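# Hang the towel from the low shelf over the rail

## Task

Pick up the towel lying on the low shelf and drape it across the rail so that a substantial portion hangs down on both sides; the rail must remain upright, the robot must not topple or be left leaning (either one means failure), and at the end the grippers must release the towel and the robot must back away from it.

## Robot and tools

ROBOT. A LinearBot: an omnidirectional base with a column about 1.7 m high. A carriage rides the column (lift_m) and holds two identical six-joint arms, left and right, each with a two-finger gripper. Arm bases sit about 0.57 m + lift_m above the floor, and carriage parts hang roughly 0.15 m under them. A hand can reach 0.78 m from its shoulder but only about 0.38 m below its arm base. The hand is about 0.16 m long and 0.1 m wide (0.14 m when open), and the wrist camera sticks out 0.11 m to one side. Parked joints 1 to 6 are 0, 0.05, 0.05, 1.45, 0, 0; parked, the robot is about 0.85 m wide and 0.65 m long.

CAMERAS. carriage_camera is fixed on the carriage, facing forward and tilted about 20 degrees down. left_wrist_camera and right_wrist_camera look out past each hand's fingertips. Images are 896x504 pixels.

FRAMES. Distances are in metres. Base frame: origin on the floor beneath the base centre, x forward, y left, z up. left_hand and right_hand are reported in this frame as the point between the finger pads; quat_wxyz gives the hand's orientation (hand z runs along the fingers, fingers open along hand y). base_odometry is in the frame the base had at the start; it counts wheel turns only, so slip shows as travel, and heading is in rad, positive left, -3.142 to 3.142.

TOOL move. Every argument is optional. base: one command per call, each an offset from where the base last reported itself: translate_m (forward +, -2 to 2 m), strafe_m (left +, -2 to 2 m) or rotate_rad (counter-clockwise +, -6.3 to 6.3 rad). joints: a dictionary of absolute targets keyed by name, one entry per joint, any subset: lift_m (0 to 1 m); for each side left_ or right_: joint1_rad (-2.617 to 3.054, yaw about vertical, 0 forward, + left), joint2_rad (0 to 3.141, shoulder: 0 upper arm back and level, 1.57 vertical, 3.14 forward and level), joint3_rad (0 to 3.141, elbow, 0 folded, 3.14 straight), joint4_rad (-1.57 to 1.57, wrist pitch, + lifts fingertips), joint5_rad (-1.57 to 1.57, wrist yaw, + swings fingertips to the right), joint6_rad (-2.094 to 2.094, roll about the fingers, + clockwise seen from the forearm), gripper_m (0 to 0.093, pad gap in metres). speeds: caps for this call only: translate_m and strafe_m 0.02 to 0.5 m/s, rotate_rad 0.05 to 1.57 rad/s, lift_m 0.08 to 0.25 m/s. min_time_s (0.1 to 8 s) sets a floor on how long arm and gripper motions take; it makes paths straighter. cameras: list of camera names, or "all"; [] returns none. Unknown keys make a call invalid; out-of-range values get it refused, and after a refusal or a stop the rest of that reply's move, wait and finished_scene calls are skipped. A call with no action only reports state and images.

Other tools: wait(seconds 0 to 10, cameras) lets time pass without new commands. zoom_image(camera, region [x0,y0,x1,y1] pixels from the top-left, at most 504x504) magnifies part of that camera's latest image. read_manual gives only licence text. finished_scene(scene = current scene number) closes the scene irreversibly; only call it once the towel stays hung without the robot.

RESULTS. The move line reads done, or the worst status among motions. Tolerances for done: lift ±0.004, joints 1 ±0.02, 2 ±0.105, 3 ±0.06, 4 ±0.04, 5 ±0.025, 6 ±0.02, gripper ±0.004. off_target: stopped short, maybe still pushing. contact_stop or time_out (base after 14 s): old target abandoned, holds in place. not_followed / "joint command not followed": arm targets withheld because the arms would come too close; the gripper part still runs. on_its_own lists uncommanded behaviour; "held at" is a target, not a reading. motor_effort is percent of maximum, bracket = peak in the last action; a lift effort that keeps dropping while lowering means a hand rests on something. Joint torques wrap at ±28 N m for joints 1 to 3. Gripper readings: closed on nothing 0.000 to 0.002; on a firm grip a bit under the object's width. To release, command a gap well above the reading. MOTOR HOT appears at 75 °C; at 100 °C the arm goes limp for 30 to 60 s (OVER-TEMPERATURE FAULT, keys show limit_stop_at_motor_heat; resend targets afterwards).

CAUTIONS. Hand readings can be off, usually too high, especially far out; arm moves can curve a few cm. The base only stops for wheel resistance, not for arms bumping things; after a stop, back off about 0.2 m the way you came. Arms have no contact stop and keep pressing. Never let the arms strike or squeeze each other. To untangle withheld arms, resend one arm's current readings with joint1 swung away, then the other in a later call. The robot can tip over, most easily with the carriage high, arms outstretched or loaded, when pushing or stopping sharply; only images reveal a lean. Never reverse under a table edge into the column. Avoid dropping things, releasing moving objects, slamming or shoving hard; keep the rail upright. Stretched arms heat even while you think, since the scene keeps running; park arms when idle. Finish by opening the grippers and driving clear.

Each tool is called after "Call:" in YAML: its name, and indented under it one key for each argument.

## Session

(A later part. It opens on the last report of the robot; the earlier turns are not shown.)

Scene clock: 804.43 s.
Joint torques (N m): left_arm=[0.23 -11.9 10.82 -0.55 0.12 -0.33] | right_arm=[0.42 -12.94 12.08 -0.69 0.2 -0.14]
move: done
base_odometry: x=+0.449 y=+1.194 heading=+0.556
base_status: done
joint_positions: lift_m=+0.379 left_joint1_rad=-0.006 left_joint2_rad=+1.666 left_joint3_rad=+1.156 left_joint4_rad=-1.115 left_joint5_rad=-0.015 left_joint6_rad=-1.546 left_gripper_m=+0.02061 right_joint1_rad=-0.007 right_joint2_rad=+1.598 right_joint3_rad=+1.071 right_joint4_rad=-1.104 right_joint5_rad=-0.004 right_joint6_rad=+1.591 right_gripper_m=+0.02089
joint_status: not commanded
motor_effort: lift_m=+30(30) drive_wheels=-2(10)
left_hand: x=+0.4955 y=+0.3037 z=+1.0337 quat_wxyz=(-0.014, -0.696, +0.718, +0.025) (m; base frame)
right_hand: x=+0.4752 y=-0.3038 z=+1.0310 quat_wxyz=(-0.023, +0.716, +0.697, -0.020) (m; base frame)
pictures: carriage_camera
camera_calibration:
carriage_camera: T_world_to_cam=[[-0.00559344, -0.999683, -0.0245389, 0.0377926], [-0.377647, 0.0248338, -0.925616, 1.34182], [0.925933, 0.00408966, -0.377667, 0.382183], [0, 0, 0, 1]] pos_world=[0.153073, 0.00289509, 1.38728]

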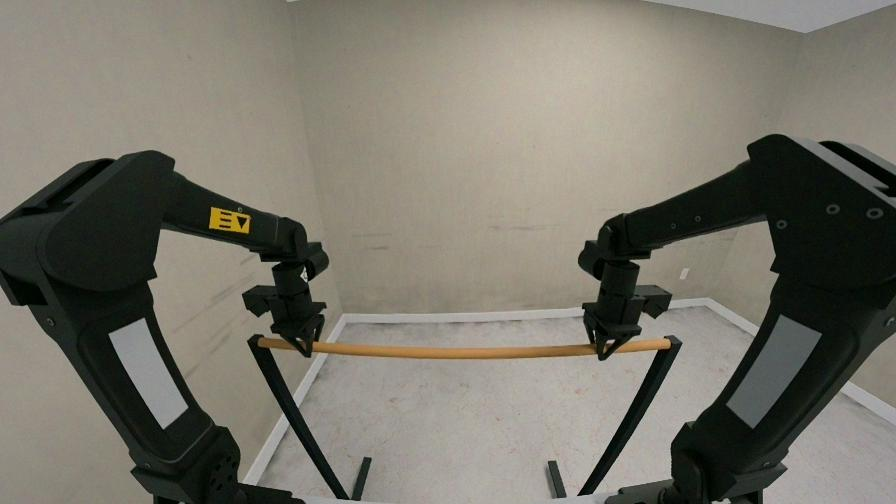

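Call:
move:
  cameras: ["left_wrist_camera", "right_wrist_camera"]

Scene clock: 811.17 s.
Joint torques (N m): left_arm=[0.2 -11.92 10.85 -0.63 0.11 -0.34] | right_arm=[0.4 -12.94 12.11 -0.82 0.2 -0.16]
base_odometry: x=+0.449 y=+1.194 heading=+0.556
base_status: done
joint_positions: lift_m=+0.379 left_joint1_rad=-0.006 left_joint2_rad=+1.666 left_joint3_rad=+1.156 left_joint4_rad=-1.102 left_joint5_rad=-0.015 left_joint6_rad=-1.546 left_gripper_m=+0.02061 right_joint1_rad=-0.007 right_joint2_rad=+1.598 right_joint3_rad=+1.071 right_joint4_rad=-1.091 right_joint5_rad=-0.004 right_joint6_rad=+1.591 right_gripper_m=+0.02090
joint_status: not commanded
motor_effort: lift_m=+30(30) drive_wheels=-2(10)
left_hand: x=+0.4989 y=+0.3037 z=+1.0335 quat_wxyz=(-0.009, -0.696, +0.718, +0.020) (m; base frame)
right_hand: x=+0.4786 y=-0.3039 z=+1.0308 quat_wxyz=(-0.018, +0.716, +0.697, -0.015) (m; base frame)
pictures: left_wrist_camera, right_wrist_camera
camera_calibration:
left_wrist_camera: T_world_to_cam=[[0.998318, -0.0538528, -0.021454, -0.460873], [-0.0314736, -0.814334, 0.579543, -0.33401], [-0.0486807, -0.577893, -0.81466, 1.1626], [0, 0, 0, 1]] pos_world=[0.506182, 0.375043, 1.13081]
right_wrist_camera: T_world_to_cam=[[-0.998723, 0.0489381, -0.0125408, 0.515161], [0.0327485, 0.816161, 0.576896, -0.350342], [0.0384675, 0.575749, -0.816721, 1.12508], [0, 0, 0, 1]] pos_world=[0.482697, -0.387037, 1.12744]

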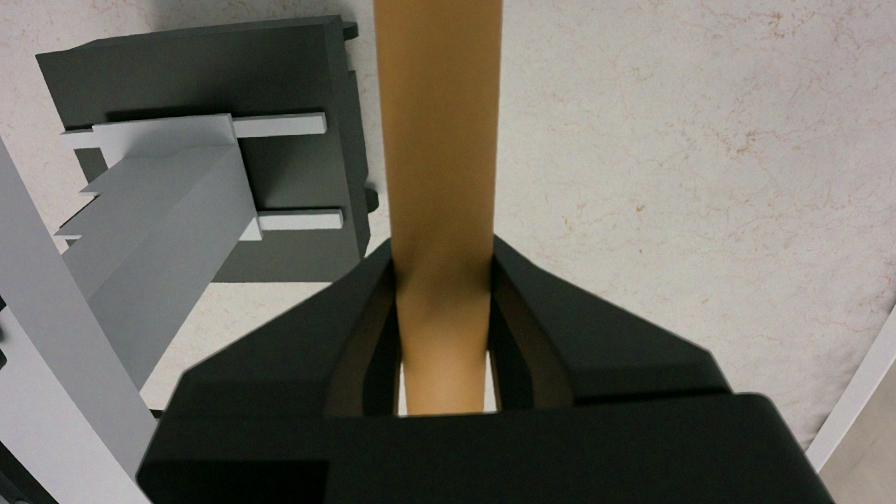

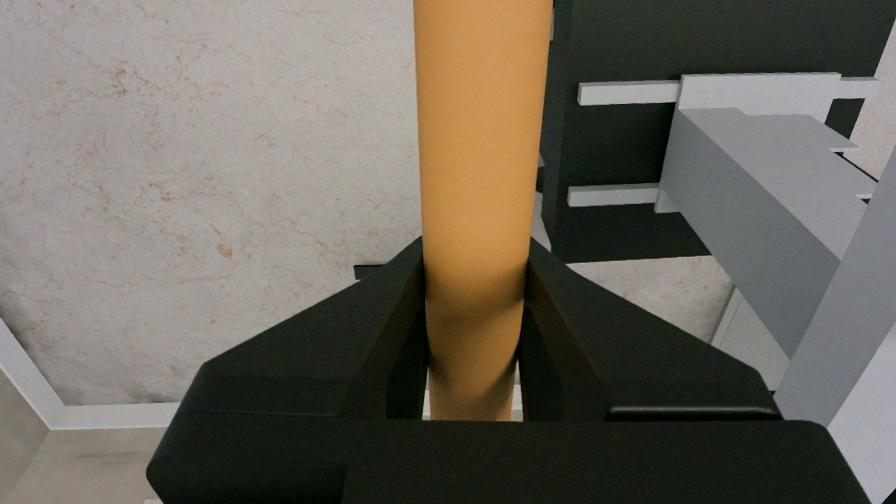

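Call:
move:
  joints: {"lift_m": 0.29}
  speeds: {"lift_m": 0.08}
  cameras: []

Call:
move:
  joints: {"left_gripper_m": 0.093, "right_gripper_m": 0.093}
  min_time_s: 2
  cameras: ["carriage_camera"]

Call:
move:
  joints: {"lift_m": 0.45}
  speeds: {"lift_m": 0.1}
  cameras: ["carriage_camera", "left_wrist_camera"]

Scene clock: 820.07 s.
Joint torques (N m): left_arm=[0.25 -6.39 6.32 0.47 0.11 -0.32] | right_arm=[0.5 -7.38 7.1 0.22 0.24 -0.14]
move: done
base_odometry: x=+0.449 y=+1.194 heading=+0.556
base_status: not commanded
joint_positions: lift_m=+0.291 left_joint1_rad=-0.007 left_joint2_rad=+1.610 left_joint3_rad=+1.214 left_joint4_rad=-1.197 left_joint5_rad=-0.016 left_joint6_rad=-1.547 left_gripper_m=+0.02061 right_joint1_rad=-0.007 right_joint2_rad=+1.540 right_joint3_rad=+1.132 right_joint4_rad=-1.188 right_joint5_rad=-0.007 right_joint6_rad=+1.591 right_gripper_m=+0.02089
joint_status: all done
motor_effort: lift_m=+18(26) drive_wheels=-2(4)
left_hand: x=+0.4949 y=+0.3038 z=+0.9740 quat_wxyz=(-0.002, -0.696, +0.718, +0.014) (m; base frame)
right_hand: x=+0.4753 y=-0.3035 z=+0.9712 quat_wxyz=(-0.011, +0.717, +0.697, -0.007) (m; base frame)
pictures: none
No camera images: "cameras" was empty.

Scene clock: 822.37 s.
Joint torques (N m): left_arm=[0.31 -6.46 6.28 0.48 0.1 -0.18] | right_arm=[0.43 -7.36 7.13 0.21 0.22 -0.09]
move: done
base_odometry: x=+0.449 y=+1.194 heading=+0.556
base_status: not commanded
joint_positions: lift_m=+0.291 left_joint1_rad=-0.007 left_joint2_rad=+1.610 left_joint3_rad=+1.214 left_joint4_rad=-1.197 left_joint5_rad=-0.013 left_joint6_rad=-1.561 left_gripper_m=+0.09292 right_joint1_rad=-0.007 right_joint2_rad=+1.540 right_joint3_rad=+1.132 right_joint4_rad=-1.188 right_joint5_rad=-0.005 right_joint6_rad=+1.585 right_gripper_m=+0.09288
joint_status: all done
motor_effort: lift_m=+18(18) drive_wheels=-2(2)
left_hand: x=+0.4949 y=+0.3032 z=+0.9740 quat_wxyz=(-0.004, -0.701, +0.713, +0.012) (m; base frame)
right_hand: x=+0.4753 y=-0.3038 z=+0.9712 quat_wxyz=(-0.011, +0.715, +0.699, -0.007) (m; base frame)
pictures: carriage_camera
camera_calibration:
carriage_camera: T_world_to_cam=[[-0.00559344, -0.999683, -0.0245389, 0.0356202], [-0.377647, 0.0248338, -0.925616, 1.25988], [0.925933, 0.00408966, -0.377667, 0.348748], [0, 0, 0, 1]] pos_world=[0.153073, 0.00289509, 1.29875]

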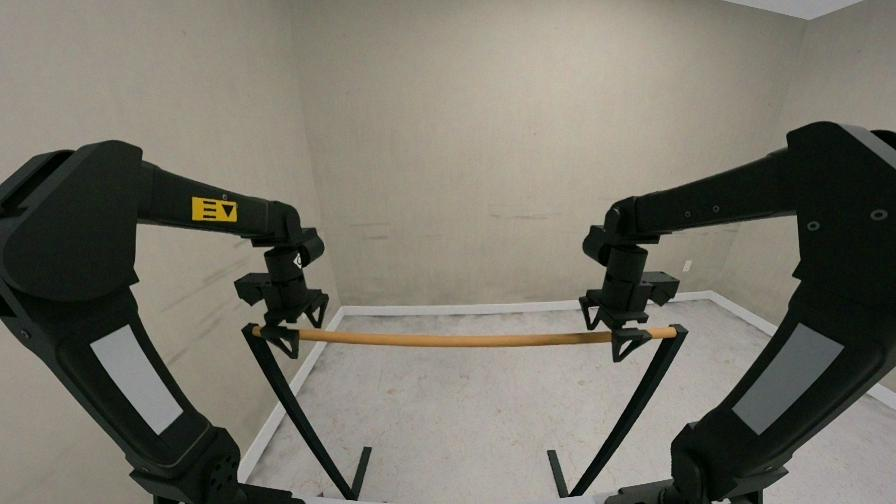

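Scene clock: 824.33 s.
Joint torques (N m): left_arm=[0.35 -6.5 6.24 0.43 0.05 -0.17] | right_arm=[0.44 -7.31 6.87 0.23 0.21 -0.1]
move: done
base_odometry: x=+0.449 y=+1.194 heading=+0.556
base_status: not commanded
joint_positions: lift_m=+0.450 left_joint1_rad=-0.007 left_joint2_rad=+1.610 left_joint3_rad=+1.215 left_joint4_rad=-1.196 left_joint5_rad=-0.012 left_joint6_rad=-1.561 left_gripper_m=+0.09292 right_joint1_rad=-0.007 right_joint2_rad=+1.540 right_joint3_rad=+1.134 right_joint4_rad=-1.188 right_joint5_rad=-0.005 right_joint6_rad=+1.585 right_gripper_m=+0.09288
joint_status: all done
motor_effort: lift_m=+24(30) drive_wheels=-1(2)
left_hand: x=+0.4954 y=+0.3030 z=+1.1334 quat_wxyz=(-0.003, -0.701, +0.713, +0.012) (m; base frame)
right_hand: x=+0.4758 y=-0.3038 z=+1.1309 quat_wxyz=(-0.010, +0.715, +0.699, -0.006) (m; base frame)
pictures: carriage_camera, left_wrist_camera
camera_calibration:
carriage_camera: T_world_to_cam=[[-0.00559344, -0.999683, -0.0245389, 0.0395282], [-0.377647, 0.0248338, -0.925616, 1.40729], [0.925933, 0.00408966, -0.377667, 0.408893], [0, 0, 0, 1]] pos_world=[0.153073, 0.00289509, 1.45801]
left_wrist_camera: T_world_to_cam=[[0.999227, -0.0393096, -0.000553754, -0.483826], [-0.0316609, -0.812991, 0.581414, -0.394967], [-0.0233054, -0.580947, -0.813607, 1.23054], [0, 0, 0, 1]] pos_world=[0.499625, 0.374756, 1.23055]

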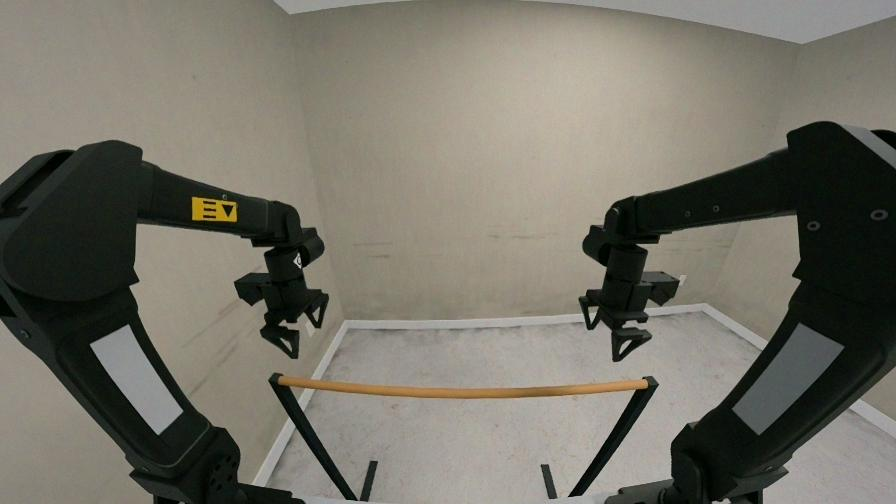

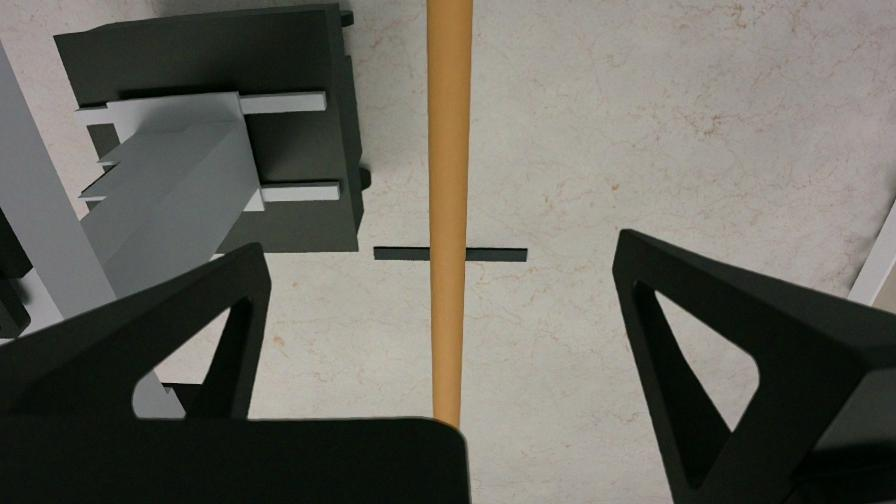

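Call:
move:
  cameras: ["carriage_camera", "left_wrist_camera"]

Scene clock: 845.50 s.
Joint torques (N m): left_arm=[0.28 -6.39 6.31 0.47 0.07 -0.18] | right_arm=[0.5 -7.34 7.01 0.22 0.22 -0.09]
base_odometry: x=+0.449 y=+1.194 heading=+0.556
base_status: not commanded
joint_positions: lift_m=+0.450 left_joint1_rad=-0.007 left_joint2_rad=+1.610 left_joint3_rad=+1.215 left_joint4_rad=-1.196 left_joint5_rad=-0.012 left_joint6_rad=-1.561 left_gripper_m=+0.09292 right_joint1_rad=-0.007 right_joint2_rad=+1.540 right_joint3_rad=+1.134 right_joint4_rad=-1.188 right_joint5_rad=-0.005 right_joint6_rad=+1.585 right_gripper_m=+0.09288
joint_status: all done
motor_effort: lift_m=+24(30) drive_wheels=-1(2)
left_hand: x=+0.4954 y=+0.3030 z=+1.1334 quat_wxyz=(-0.003, -0.701, +0.713, +0.012) (m; base frame)
right_hand: x=+0.4758 y=-0.3038 z=+1.1309 quat_wxyz=(-0.010, +0.715, +0.699, -0.006) (m; base frame)
pictures: carriage_camera, left_wrist_camera
camera_calibration:
carriage_camera: T_world_to_cam=[[-0.00559344, -0.999683, -0.0245389, 0.0395282], [-0.377647, 0.0248338, -0.925616, 1.40729], [0.925933, 0.00408966, -0.377667, 0.408893], [0, 0, 0, 1]] pos_world=[0.153073, 0.00289509, 1.45801]
left_wrist_camera: T_world_to_cam=[[0.999227, -0.0393096, -0.000553754, -0.483826], [-0.0316609, -0.812991, 0.581414, -0.394967], [-0.0233054, -0.580947, -0.813607, 1.23054], [0, 0, 0, 1]] pos_world=[0.499625, 0.374756, 1.23055]

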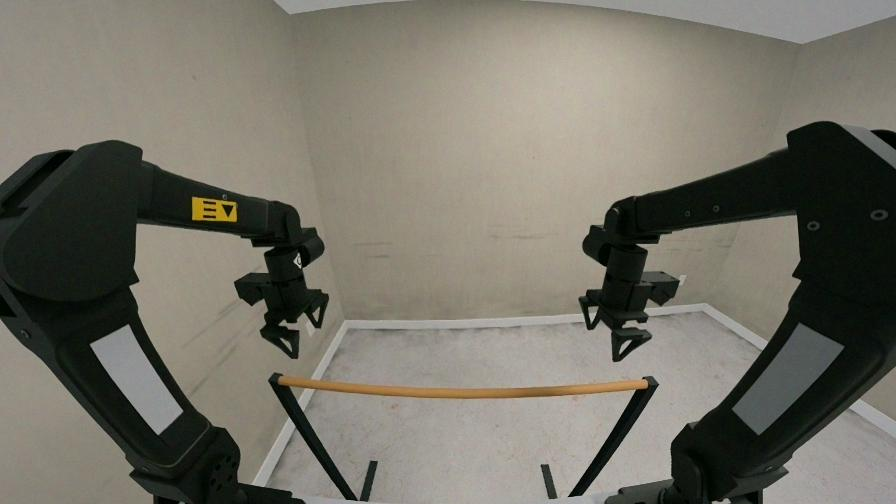

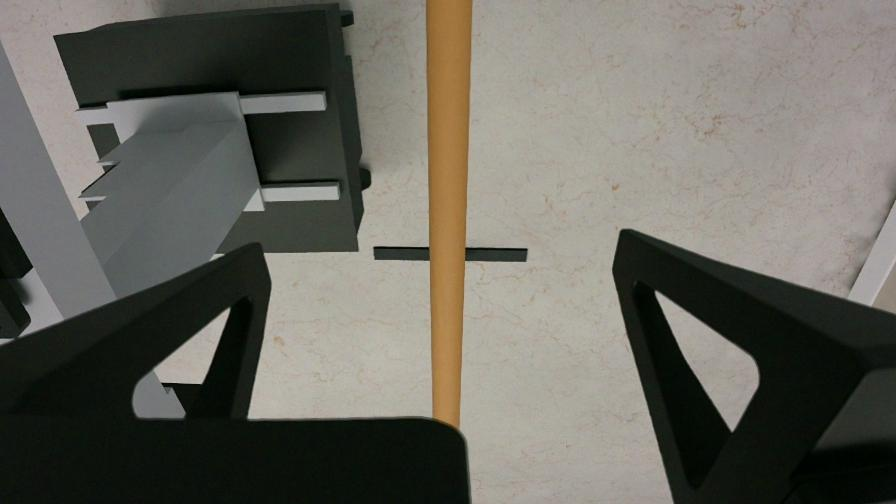

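Call:
move:
  cameras: ["right_wrist_camera"]

Scene clock: 850.40 s.
Joint torques (N m): left_arm=[0.29 -6.43 6.34 0.46 0.06 -0.15] | right_arm=[0.47 -7.31 7.01 0.22 0.23 -0.1]
base_odometry: x=+0.449 y=+1.194 heading=+0.556
base_status: not commanded
joint_positions: lift_m=+0.450 left_joint1_rad=-0.007 left_joint2_rad=+1.610 left_joint3_rad=+1.215 left_joint4_rad=-1.196 left_joint5_rad=-0.012 left_joint6_rad=-1.561 left_gripper_m=+0.09292 right_joint1_rad=-0.007 right_joint2_rad=+1.540 right_joint3_rad=+1.134 right_joint4_rad=-1.188 right_joint5_rad=-0.005 right_joint6_rad=+1.585 right_gripper_m=+0.09288
joint_status: all done
motor_effort: lift_m=+24(30) drive_wheels=-1(2)
left_hand: x=+0.4954 y=+0.3030 z=+1.1334 quat_wxyz=(-0.003, -0.701, +0.713, +0.012) (m; base frame)
right_hand: x=+0.4758 y=-0.3038 z=+1.1309 quat_wxyz=(-0.010, +0.715, +0.699, -0.006) (m; base frame)
pictures: right_wrist_camera
camera_calibration:
right_wrist_camera: T_world_to_cam=[[-0.998406, 0.0436539, -0.0357746, 0.538157], [0.0149563, 0.815825, 0.578105, -0.401052], [0.0544223, 0.576649, -0.815178, 1.19785], [0, 0, 0, 1]] pos_world=[0.478107, -0.387045, 1.22757]

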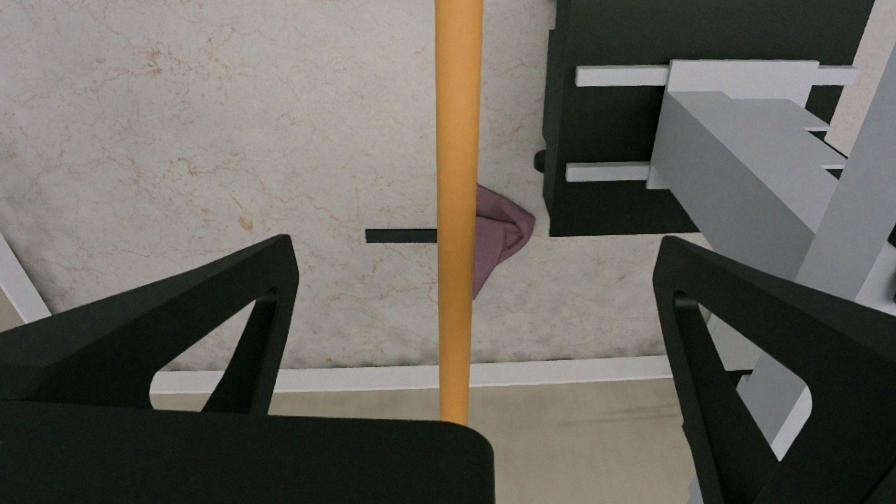

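Call:
zoom_image:
  camera: "right_wrist_camera"
  region: [330, 150, 630, 330]

Scaled by 1.680 from the camera's 896x504 image, which has a finer 1280x720 frame.

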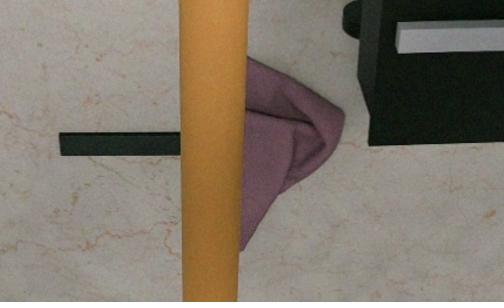

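Call:
move:
  joints: {"lift_m": 0.29}
  cameras: ["right_wrist_camera", "carriage_camera"]

Call:
move:
  joints: {"left_gripper_m": 0.04, "right_gripper_m": 0.04}
  min_time_s: 1.0
  cameras: []

Call:
move:
  joints: {"left_gripper_m": 0.015, "right_gripper_m": 0.015}
  min_time_s: 1.5
  cameras: ["right_wrist_camera", "left_wrist_camera"]

Scene clock: 923.90 s.
Joint torques (N m): left_arm=[0.24 -6.39 6.34 0.45 0.08 -0.15] | right_arm=[0.47 -7.31 6.86 0.23 0.23 -0.1]
move: done
base_odometry: x=+0.449 y=+1.194 heading=+0.556
base_status: not commanded
joint_positions: lift_m=+0.290 left_joint1_rad=-0.007 left_joint2_rad=+1.610 left_joint3_rad=+1.215 left_joint4_rad=-1.195 left_joint5_rad=-0.011 left_joint6_rad=-1.562 left_gripper_m=+0.09292 right_joint1_rad=-0.007 right_joint2_rad=+1.539 right_joint3_rad=+1.136 right_joint4_rad=-1.188 right_joint5_rad=-0.005 right_joint6_rad=+1.585 right_gripper_m=+0.09288
joint_status: all done
motor_effort: lift_m=+20(20) drive_wheels=-1(2)
left_hand: x=+0.4956 y=+0.3030 z=+0.9738 quat_wxyz=(-0.003, -0.701, +0.713, +0.011) (m; base frame)
right_hand: x=+0.4763 y=-0.3038 z=+0.9719 quat_wxyz=(-0.009, +0.715, +0.699, -0.006) (m; base frame)
pictures: carriage_camera, right_wrist_camera
camera_calibration:
carriage_camera: T_world_to_cam=[[-0.00559344, -0.999683, -0.0245389, 0.0356142], [-0.377647, 0.0248338, -0.925616, 1.25965], [0.925933, 0.00408966, -0.377667, 0.348656], [0, 0, 0, 1]] pos_world=[0.153073, 0.00289509, 1.29851]
right_wrist_camera: T_world_to_cam=[[-0.998336, 0.0436534, -0.0376794, 0.534731], [0.0138537, 0.815833, 0.578122, -0.308604], [0.055977, 0.576638, -0.81508, 1.06735], [0, 0, 0, 1]] pos_world=[0.47837, -0.387047, 1.06853]

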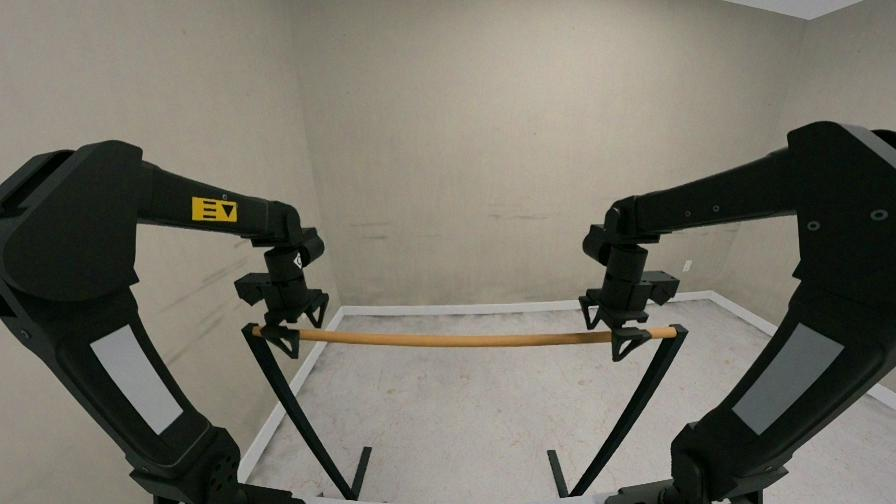

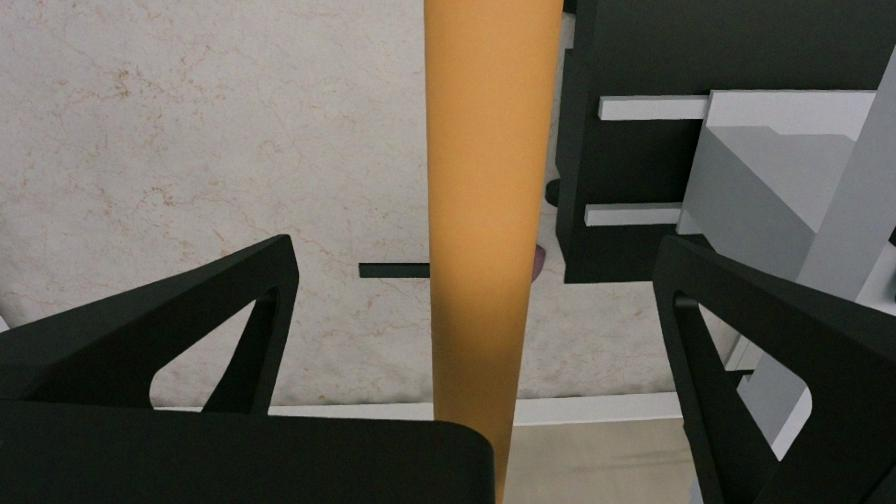

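Scene clock: 925.20 s.
Joint torques (N m): left_arm=[0.32 -6.49 6.3 0.46 0.05 -0.17] | right_arm=[0.49 -7.28 6.84 0.24 0.22 -0.07]
move: done
base_odometry: x=+0.449 y=+1.194 heading=+0.556
base_status: not commanded
joint_positions: lift_m=+0.290 left_joint1_rad=-0.007 left_joint2_rad=+1.610 left_joint3_rad=+1.215 left_joint4_rad=-1.195 left_joint5_rad=-0.011 left_joint6_rad=-1.562 left_gripper_m=+0.04010 right_joint1_rad=-0.007 right_joint2_rad=+1.539 right_joint3_rad=+1.136 right_joint4_rad=-1.188 right_joint5_rad=-0.005 right_joint6_rad=+1.585 right_gripper_m=+0.04014
joint_status: all done
motor_effort: lift_m=+20(20) drive_wheels=+2(2)
left_hand: x=+0.4956 y=+0.3030 z=+0.9738 quat_wxyz=(-0.003, -0.702, +0.712, +0.011) (m; base frame)
right_hand: x=+0.4763 y=-0.3038 z=+0.9719 quat_wxyz=(-0.009, +0.714, +0.700, -0.006) (m; base frame)
pictures: none
No camera images: "cameras" was empty.

Scene clock: 927.00 s.
Joint torques (N m): left_arm=[0.29 -6.43 6.27 0.47 0.06 -0.3] | right_arm=[0.51 -7.28 6.84 0.25 0.22 -0.17]
move: off_target
base_odometry: x=+0.449 y=+1.194 heading=+0.556
base_status: not commanded
joint_positions: lift_m=+0.290 left_joint1_rad=-0.007 left_joint2_rad=+1.610 left_joint3_rad=+1.215 left_joint4_rad=-1.197 left_joint5_rad=-0.011 left_joint6_rad=-1.549 left_gripper_m=+0.02055 right_joint1_rad=-0.007 right_joint2_rad=+1.539 right_joint3_rad=+1.136 right_joint4_rad=-1.191 right_joint5_rad=-0.005 right_joint6_rad=+1.593 right_gripper_m=+0.02100
joint_status: left_gripper_m off_target (ended at +0.02057, target +0.01500); right_gripper_m off_target (ended at +0.02102, target +0.01500)
motor_effort: lift_m=+20(20) drive_wheels=-1(2)
left_hand: x=+0.4951 y=+0.3030 z=+0.9739 quat_wxyz=(-0.004, -0.697, +0.717, +0.012) (m; base frame)
right_hand: x=+0.4754 y=-0.3038 z=+0.9719 quat_wxyz=(-0.010, +0.717, +0.697, -0.007) (m; base frame)
pictures: left_wrist_camera, right_wrist_camera
camera_calibration:
left_wrist_camera: T_world_to_cam=[[0.998672, -0.0514932, -0.00181379, -0.478441], [-0.0408204, -0.812181, 0.581976, -0.298553], [-0.0314409, -0.581129, -0.813204, 1.10442], [0, 0, 0, 1]] pos_world=[0.500343, 0.374697, 1.071]
right_wrist_camera: T_world_to_cam=[[-0.998099, 0.0512619, -0.0342191, 0.532725], [0.0220841, 0.815782, 0.577937, -0.312357], [0.0575415, 0.576083, -0.815363, 1.06677], [0, 0, 0, 1]] pos_world=[0.477227, -0.387041, 1.06856]

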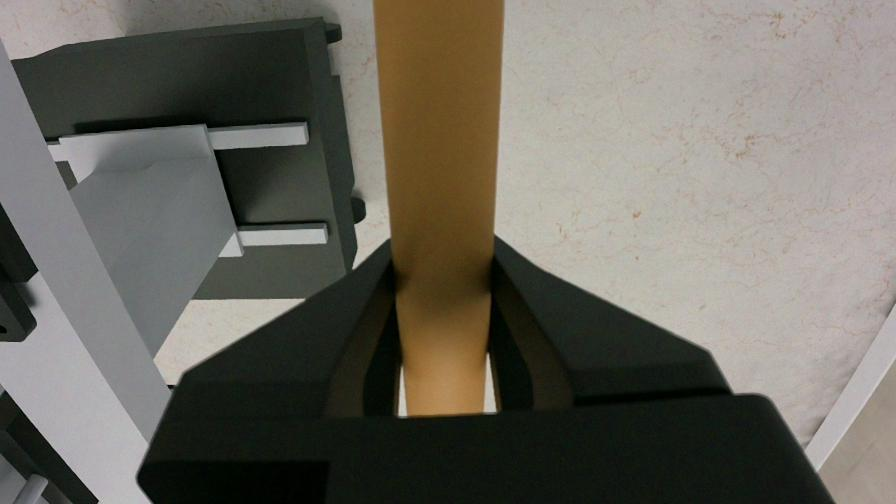

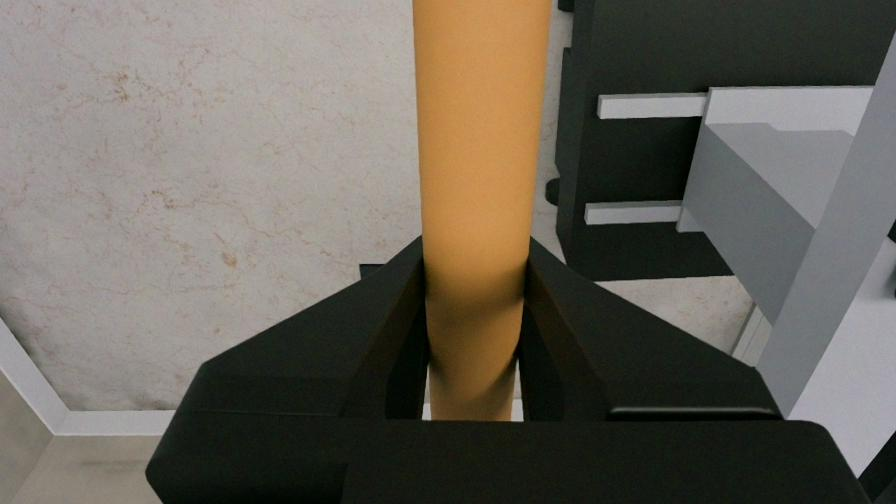

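Call:
move:
  joints: {"lift_m": 0.4}
  speeds: {"lift_m": 0.08}
  cameras: ["carriage_camera", "right_wrist_camera"]

Scene clock: 931.30 s.
Joint torques (N m): left_arm=[0.28 -11.18 10.43 -0.54 0.04 -0.31] | right_arm=[0.47 -12.22 11.59 -0.7 0.23 -0.16]
move: done
base_odometry: x=+0.449 y=+1.194 heading=+0.556
base_status: not commanded
joint_positions: lift_m=+0.399 left_joint1_rad=-0.007 left_joint2_rad=+1.660 left_joint3_rad=+1.161 left_joint4_rad=-1.110 left_joint5_rad=-0.010 left_joint6_rad=-1.549 left_gripper_m=+0.02051 right_joint1_rad=-0.007 right_joint2_rad=+1.589 right_joint3_rad=+1.080 right_joint4_rad=-1.096 right_joint5_rad=-0.004 right_joint6_rad=+1.593 right_gripper_m=+0.02096
joint_status: all done
motor_effort: lift_m=+30(35) drive_wheels=+2(2)
left_hand: x=+0.4988 y=+0.3028 z=+1.0563 quat_wxyz=(-0.010, -0.697, +0.717, +0.017) (m; base frame)
right_hand: x=+0.4803 y=-0.3040 z=+1.0547 quat_wxyz=(-0.014, +0.717, +0.697, -0.011) (m; base frame)
pictures: carriage_camera, right_wrist_camera
camera_calibration:
carriage_camera: T_world_to_cam=[[-0.00559344, -0.999683, -0.0245389, 0.0382816], [-0.377647, 0.0248338, -0.925616, 1.36027], [0.925933, 0.00408966, -0.377667, 0.389708], [0, 0, 0, 1]] pos_world=[0.153073, 0.00289509, 1.40721]
right_wrist_camera: T_world_to_cam=[[-0.99841, 0.051197, -0.0236032, 0.529335], [0.0282278, 0.8164, 0.576797, -0.361713], [0.0487999, 0.575213, -0.816547, 1.13935], [0, 0, 0, 1]] pos_world=[0.483103, -0.387169, 1.15146]

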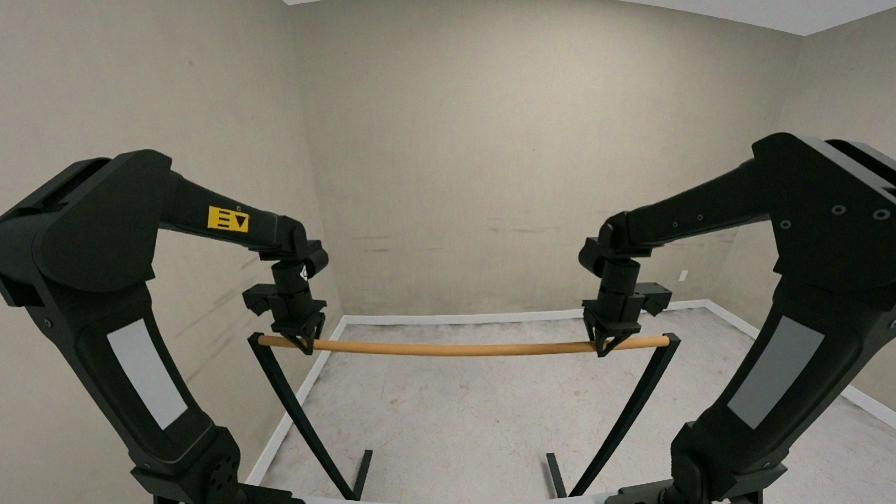

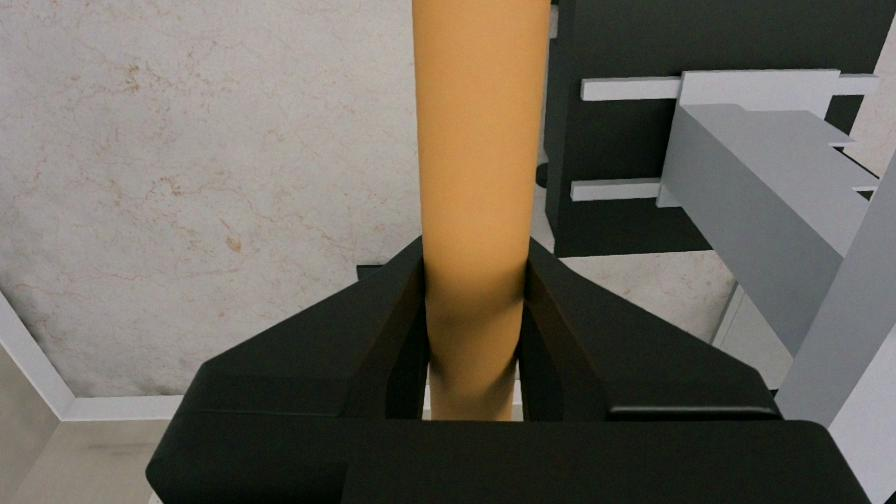

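Call:
move:
  base: {"translate_m": -0.55}
  speeds: {"translate_m": 0.1}
  cameras: ["carriage_camera"]

Scene clock: 958.47 s.
Joint torques (N m): left_arm=[0.2 -11.26 10.43 -0.43 0.04 -0.3] | right_arm=[0.47 -12.1 11.38 -0.63 0.21 -0.18]
move: done
base_odometry: x=-0.018 y=+0.904 heading=+0.556
base_status: done
joint_positions: lift_m=+0.399 left_joint1_rad=-0.007 left_joint2_rad=+1.660 left_joint3_rad=+1.161 left_joint4_rad=-1.126 left_joint5_rad=-0.010 left_joint6_rad=-1.549 left_gripper_m=+0.02051 right_joint1_rad=-0.007 right_joint2_rad=+1.589 right_joint3_rad=+1.080 right_joint4_rad=-1.113 right_joint5_rad=-0.004 right_joint6_rad=+1.593 right_gripper_m=+0.02096
joint_status: not commanded
motor_effort: lift_m=+30(31) drive_wheels=-2(11)
left_hand: x=+0.4949 y=+0.3028 z=+1.0565 quat_wxyz=(-0.016, -0.697, +0.717, +0.023) (m; base frame)
right_hand: x=+0.4762 y=-0.3041 z=+1.0549 quat_wxyz=(-0.020, +0.717, +0.697, -0.017) (m; base frame)
pictures: carriage_camera
camera_calibration:
carriage_camera: T_world_to_cam=[[-0.00559344, -0.999683, -0.0245389, 0.0382816], [-0.377647, 0.0248338, -0.925616, 1.36027], [0.925933, 0.00408966, -0.377667, 0.389708], [0, 0, 0, 1]] pos_world=[0.153073, 0.00289509, 1.40721]

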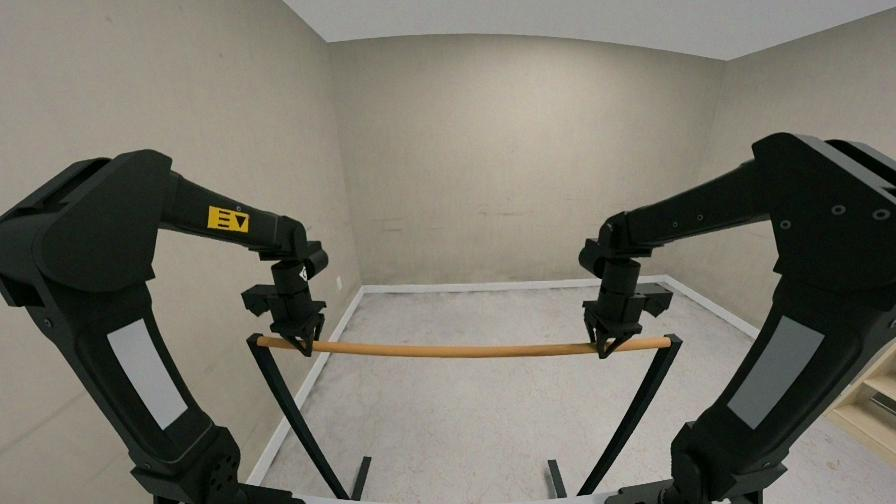

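Call:
move:
  joints: {"lift_m": 0.6}
  speeds: {"lift_m": 0.08}
  cameras: ["carriage_camera"]

Call:
move:
  base: {"rotate_rad": -0.5}
  speeds: {"rotate_rad": 0.15}
  cameras: ["carriage_camera"]

Scene clock: 966.93 s.
Joint torques (N m): left_arm=[0.32 -11.6 10.96 -0.6 0.06 -0.31] | right_arm=[0.49 -12.46 11.86 -0.7 0.21 -0.17]
move: done
base_odometry: x=-0.018 y=+0.904 heading=+0.556
base_status: not commanded
joint_positions: lift_m=+0.599 left_joint1_rad=-0.007 left_joint2_rad=+1.664 left_joint3_rad=+1.156 left_joint4_rad=-1.106 left_joint5_rad=-0.010 left_joint6_rad=-1.549 left_gripper_m=+0.02051 right_joint1_rad=-0.007 right_joint2_rad=+1.593 right_joint3_rad=+1.075 right_joint4_rad=-1.093 right_joint5_rad=-0.004 right_joint6_rad=+1.593 right_gripper_m=+0.02096
joint_status: all done
motor_effort: lift_m=+30(37) drive_wheels=+2(3)
left_hand: x=+0.4980 y=+0.3028 z=+1.2541 quat_wxyz=(-0.012, -0.697, +0.717, +0.019) (m; base frame)
right_hand: x=+0.4793 y=-0.3041 z=+1.2526 quat_wxyz=(-0.016, +0.717, +0.697, -0.013) (m; base frame)
pictures: carriage_camera
camera_calibration:
carriage_camera: T_world_to_cam=[[-0.00559344, -0.999683, -0.0245389, 0.0431893], [-0.377647, 0.0248338, -0.925616, 1.54539], [0.925933, 0.00408966, -0.377667, 0.46524], [0, 0, 0, 1]] pos_world=[0.153073, 0.00289509, 1.6072]

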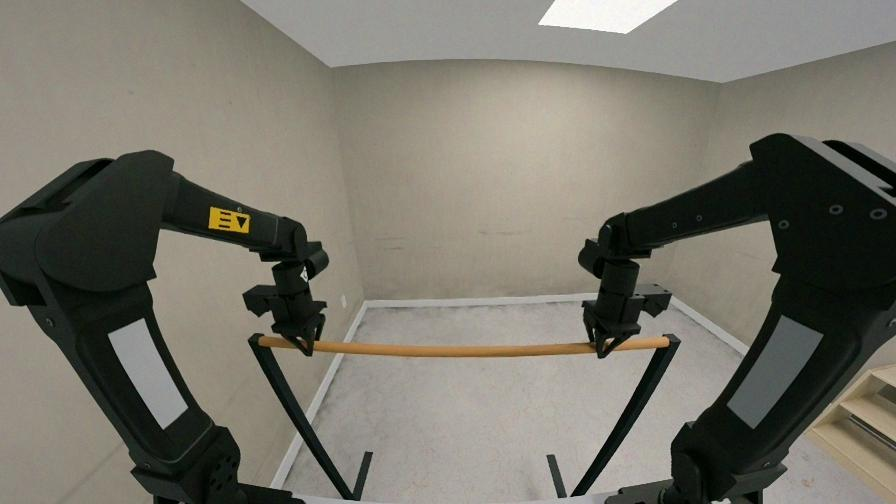

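Scene clock: 970.77 s.
Joint torques (N m): left_arm=[0.29 -11.86 10.89 -0.63 0 -0.31] | right_arm=[0.32 -12.56 11.74 -0.77 0.19 -0.2]
move: done
base_odometry: x=-0.018 y=+0.904 heading=+0.056
base_status: done
joint_positions: lift_m=+0.599 left_joint1_rad=-0.006 left_joint2_rad=+1.666 left_joint3_rad=+1.156 left_joint4_rad=-1.103 left_joint5_rad=-0.006 left_joint6_rad=-1.548 left_gripper_m=+0.02049 right_joint1_rad=-0.006 right_joint2_rad=+1.594 right_joint3_rad=+1.075 right_joint4_rad=-1.092 right_joint5_rad=-0.001 right_joint6_rad=+1.595 right_gripper_m=+0.02094
joint_status: not commanded
motor_effort: lift_m=+31(31) drive_wheels=+7(11)
left_hand: x=+0.4987 y=+0.3021 z=+1.2535 quat_wxyz=(-0.013, -0.696, +0.717, +0.017) (m; base frame)
right_hand: x=+0.4796 y=-0.3042 z=+1.2524 quat_wxyz=(-0.015, +0.718, +0.696, -0.014) (m; base frame)
pictures: carriage_camera
camera_calibration:
carriage_camera: T_world_to_cam=[[-0.00559344, -0.999683, -0.0245389, 0.0431893], [-0.377647, 0.0248338, -0.925616, 1.54539], [0.925933, 0.00408966, -0.377667, 0.46524], [0, 0, 0, 1]] pos_world=[0.153073, 0.00289509, 1.6072]

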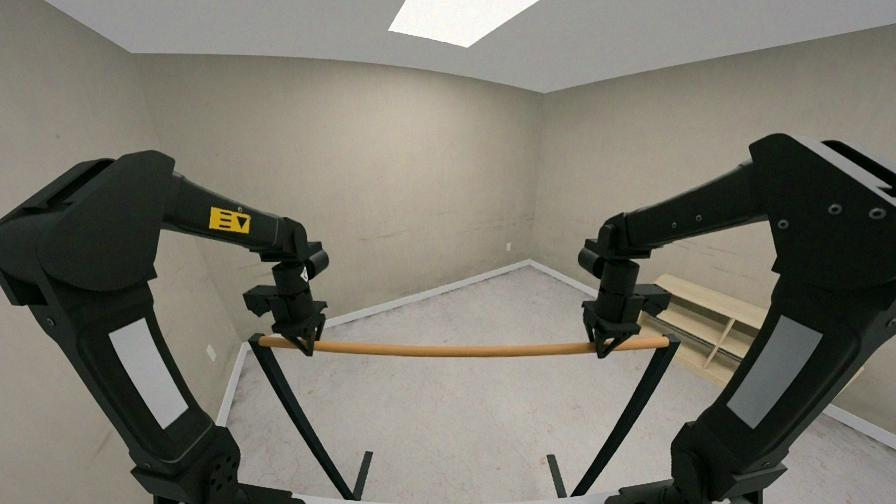

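Call:
move:
  base: {"rotate_rad": -1.067}
  speeds: {"rotate_rad": 0.15}
  cameras: ["carriage_camera"]

Scene clock: 980.77 s.
Joint torques (N m): left_arm=[0.16 -11.93 10.82 -0.66 0.04 -0.32] | right_arm=[0.25 -12.55 11.86 -0.83 0.2 -0.22]
move: done
base_odometry: x=-0.018 y=+0.904 heading=-1.011
base_status: done
joint_positions: lift_m=+0.599 left_joint1_rad=-0.006 left_joint2_rad=+1.666 left_joint3_rad=+1.156 left_joint4_rad=-1.102 left_joint5_rad=-0.007 left_joint6_rad=-1.547 left_gripper_m=+0.02044 right_joint1_rad=-0.006 right_joint2_rad=+1.595 right_joint3_rad=+1.075 right_joint4_rad=-1.091 right_joint5_rad=-0.002 right_joint6_rad=+1.595 right_gripper_m=+0.02091
joint_status: not commanded
motor_effort: lift_m=+31(31) drive_wheels=+8(14)
left_hand: x=+0.4988 y=+0.3023 z=+1.2535 quat_wxyz=(-0.012, -0.696, +0.718, +0.017) (m; base frame)
right_hand: x=+0.4798 y=-0.3040 z=+1.2523 quat_wxyz=(-0.015, +0.718, +0.696, -0.013) (m; base frame)
pictures: carriage_camera
camera_calibration:
carriage_camera: T_world_to_cam=[[-0.00559344, -0.999683, -0.0245389, 0.0431893], [-0.377647, 0.0248338, -0.925616, 1.54539], [0.925933, 0.00408966, -0.377667, 0.46524], [0, 0, 0, 1]] pos_world=[0.153073, 0.00289509, 1.6072]

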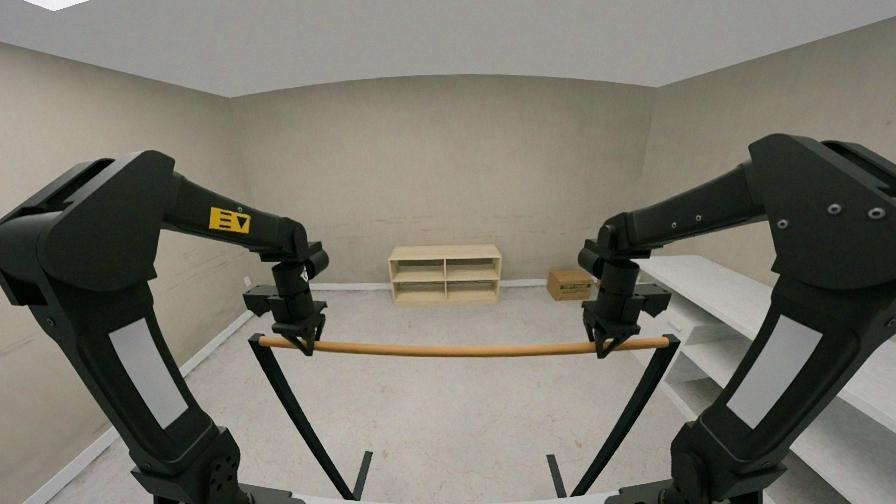

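Call:
zoom_image:
  camera: "carriage_camera"
  region: [370, 220, 620, 320]

Scaled by 2.016 from the camera's 896x504 image, which has a finer 1280x720 frame.

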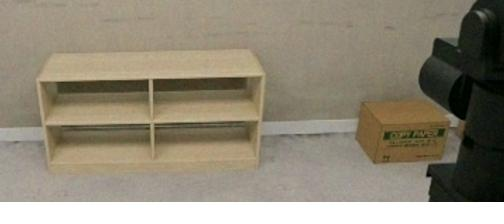

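Call:
move:
  base: {"translate_m": 1.3}
  speeds: {"translate_m": 0.2}
  cameras: ["carriage_camera"]

Scene clock: 1002.57 s.
Joint torques (N m): left_arm=[0.29 -11.93 10.78 -0.5 0.02 -0.32] | right_arm=[0.32 -12.68 11.85 -0.67 0.17 -0.21]
move: done
base_odometry: x=+0.671 y=-0.199 heading=-1.012
base_status: done
joint_positions: lift_m=+0.599 left_joint1_rad=-0.006 left_joint2_rad=+1.666 left_joint3_rad=+1.156 left_joint4_rad=-1.116 left_joint5_rad=-0.007 left_joint6_rad=-1.548 left_gripper_m=+0.02044 right_joint1_rad=-0.006 right_joint2_rad=+1.595 right_joint3_rad=+1.075 right_joint4_rad=-1.104 right_joint5_rad=-0.001 right_joint6_rad=+1.595 right_gripper_m=+0.02091
joint_status: not commanded
motor_effort: lift_m=+30(31) drive_wheels=-8(17)
left_hand: x=+0.4956 y=+0.3024 z=+1.2537 quat_wxyz=(-0.017, -0.696, +0.717, +0.022) (m; base frame)
right_hand: x=+0.4766 y=-0.3042 z=+1.2524 quat_wxyz=(-0.019, +0.717, +0.696, -0.018) (m; base frame)
pictures: carriage_camera
camera_calibration:
carriage_camera: T_world_to_cam=[[-0.00559344, -0.999683, -0.0245389, 0.0431893], [-0.377647, 0.0248338, -0.925616, 1.54539], [0.925933, 0.00408966, -0.377667, 0.46524], [0, 0, 0, 1]] pos_world=[0.153073, 0.00289509, 1.6072]

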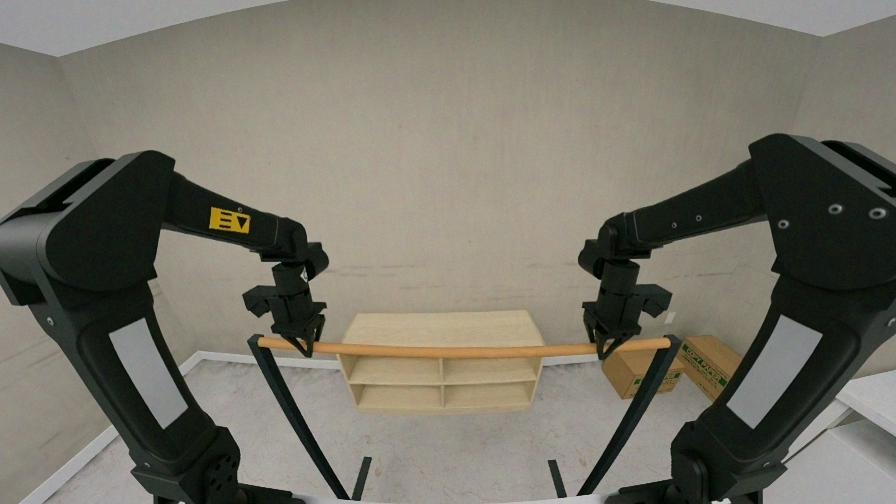

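Call:
move:
  cameras: ["right_wrist_camera"]

Call:
zoom_image:
  camera: "right_wrist_camera"
  region: [340, 180, 640, 420]

Scene clock: 1005.57 s.
Joint torques (N m): left_arm=[0.29 -11.89 10.81 -0.64 0.02 -0.33] | right_arm=[0.44 -12.66 11.84 -0.8 0.17 -0.2]
base_odometry: x=+0.671 y=-0.199 heading=-1.012
base_status: done
joint_positions: lift_m=+0.599 left_joint1_rad=-0.006 left_joint2_rad=+1.666 left_joint3_rad=+1.156 left_joint4_rad=-1.103 left_joint5_rad=-0.007 left_joint6_rad=-1.548 left_gripper_m=+0.02044 right_joint1_rad=-0.006 right_joint2_rad=+1.595 right_joint3_rad=+1.075 right_joint4_rad=-1.091 right_joint5_rad=-0.001 right_joint6_rad=+1.595 right_gripper_m=+0.02091
joint_status: not commanded
motor_effort: lift_m=+30(31) drive_wheels=-8(17)
left_hand: x=+0.4986 y=+0.3023 z=+1.2535 quat_wxyz=(-0.013, -0.696, +0.717, +0.017) (m; base frame)
right_hand: x=+0.4797 y=-0.3042 z=+1.2523 quat_wxyz=(-0.015, +0.718, +0.696, -0.014) (m; base frame)
pictures: right_wrist_camera
camera_calibration:
right_wrist_camera: T_world_to_cam=[[-0.998468, 0.05218, -0.0183877, 0.527193], [0.032167, 0.817934, 0.574412, -0.473928], [0.0450127, 0.572941, -0.81836, 1.30415], [0, 0, 0, 1]] pos_world=[0.482927, -0.387067, 1.34919]

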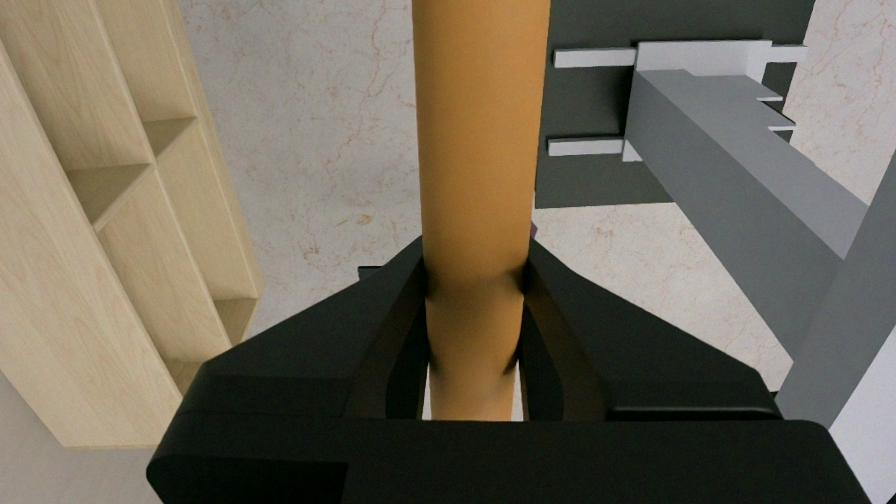

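Scaled by 1.680 from the camera's 896x504 image, which has a finer 1280x720 frame.

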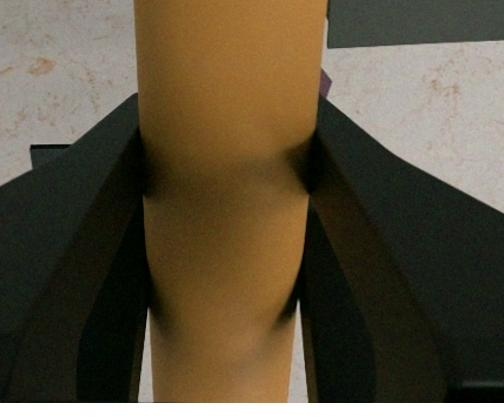

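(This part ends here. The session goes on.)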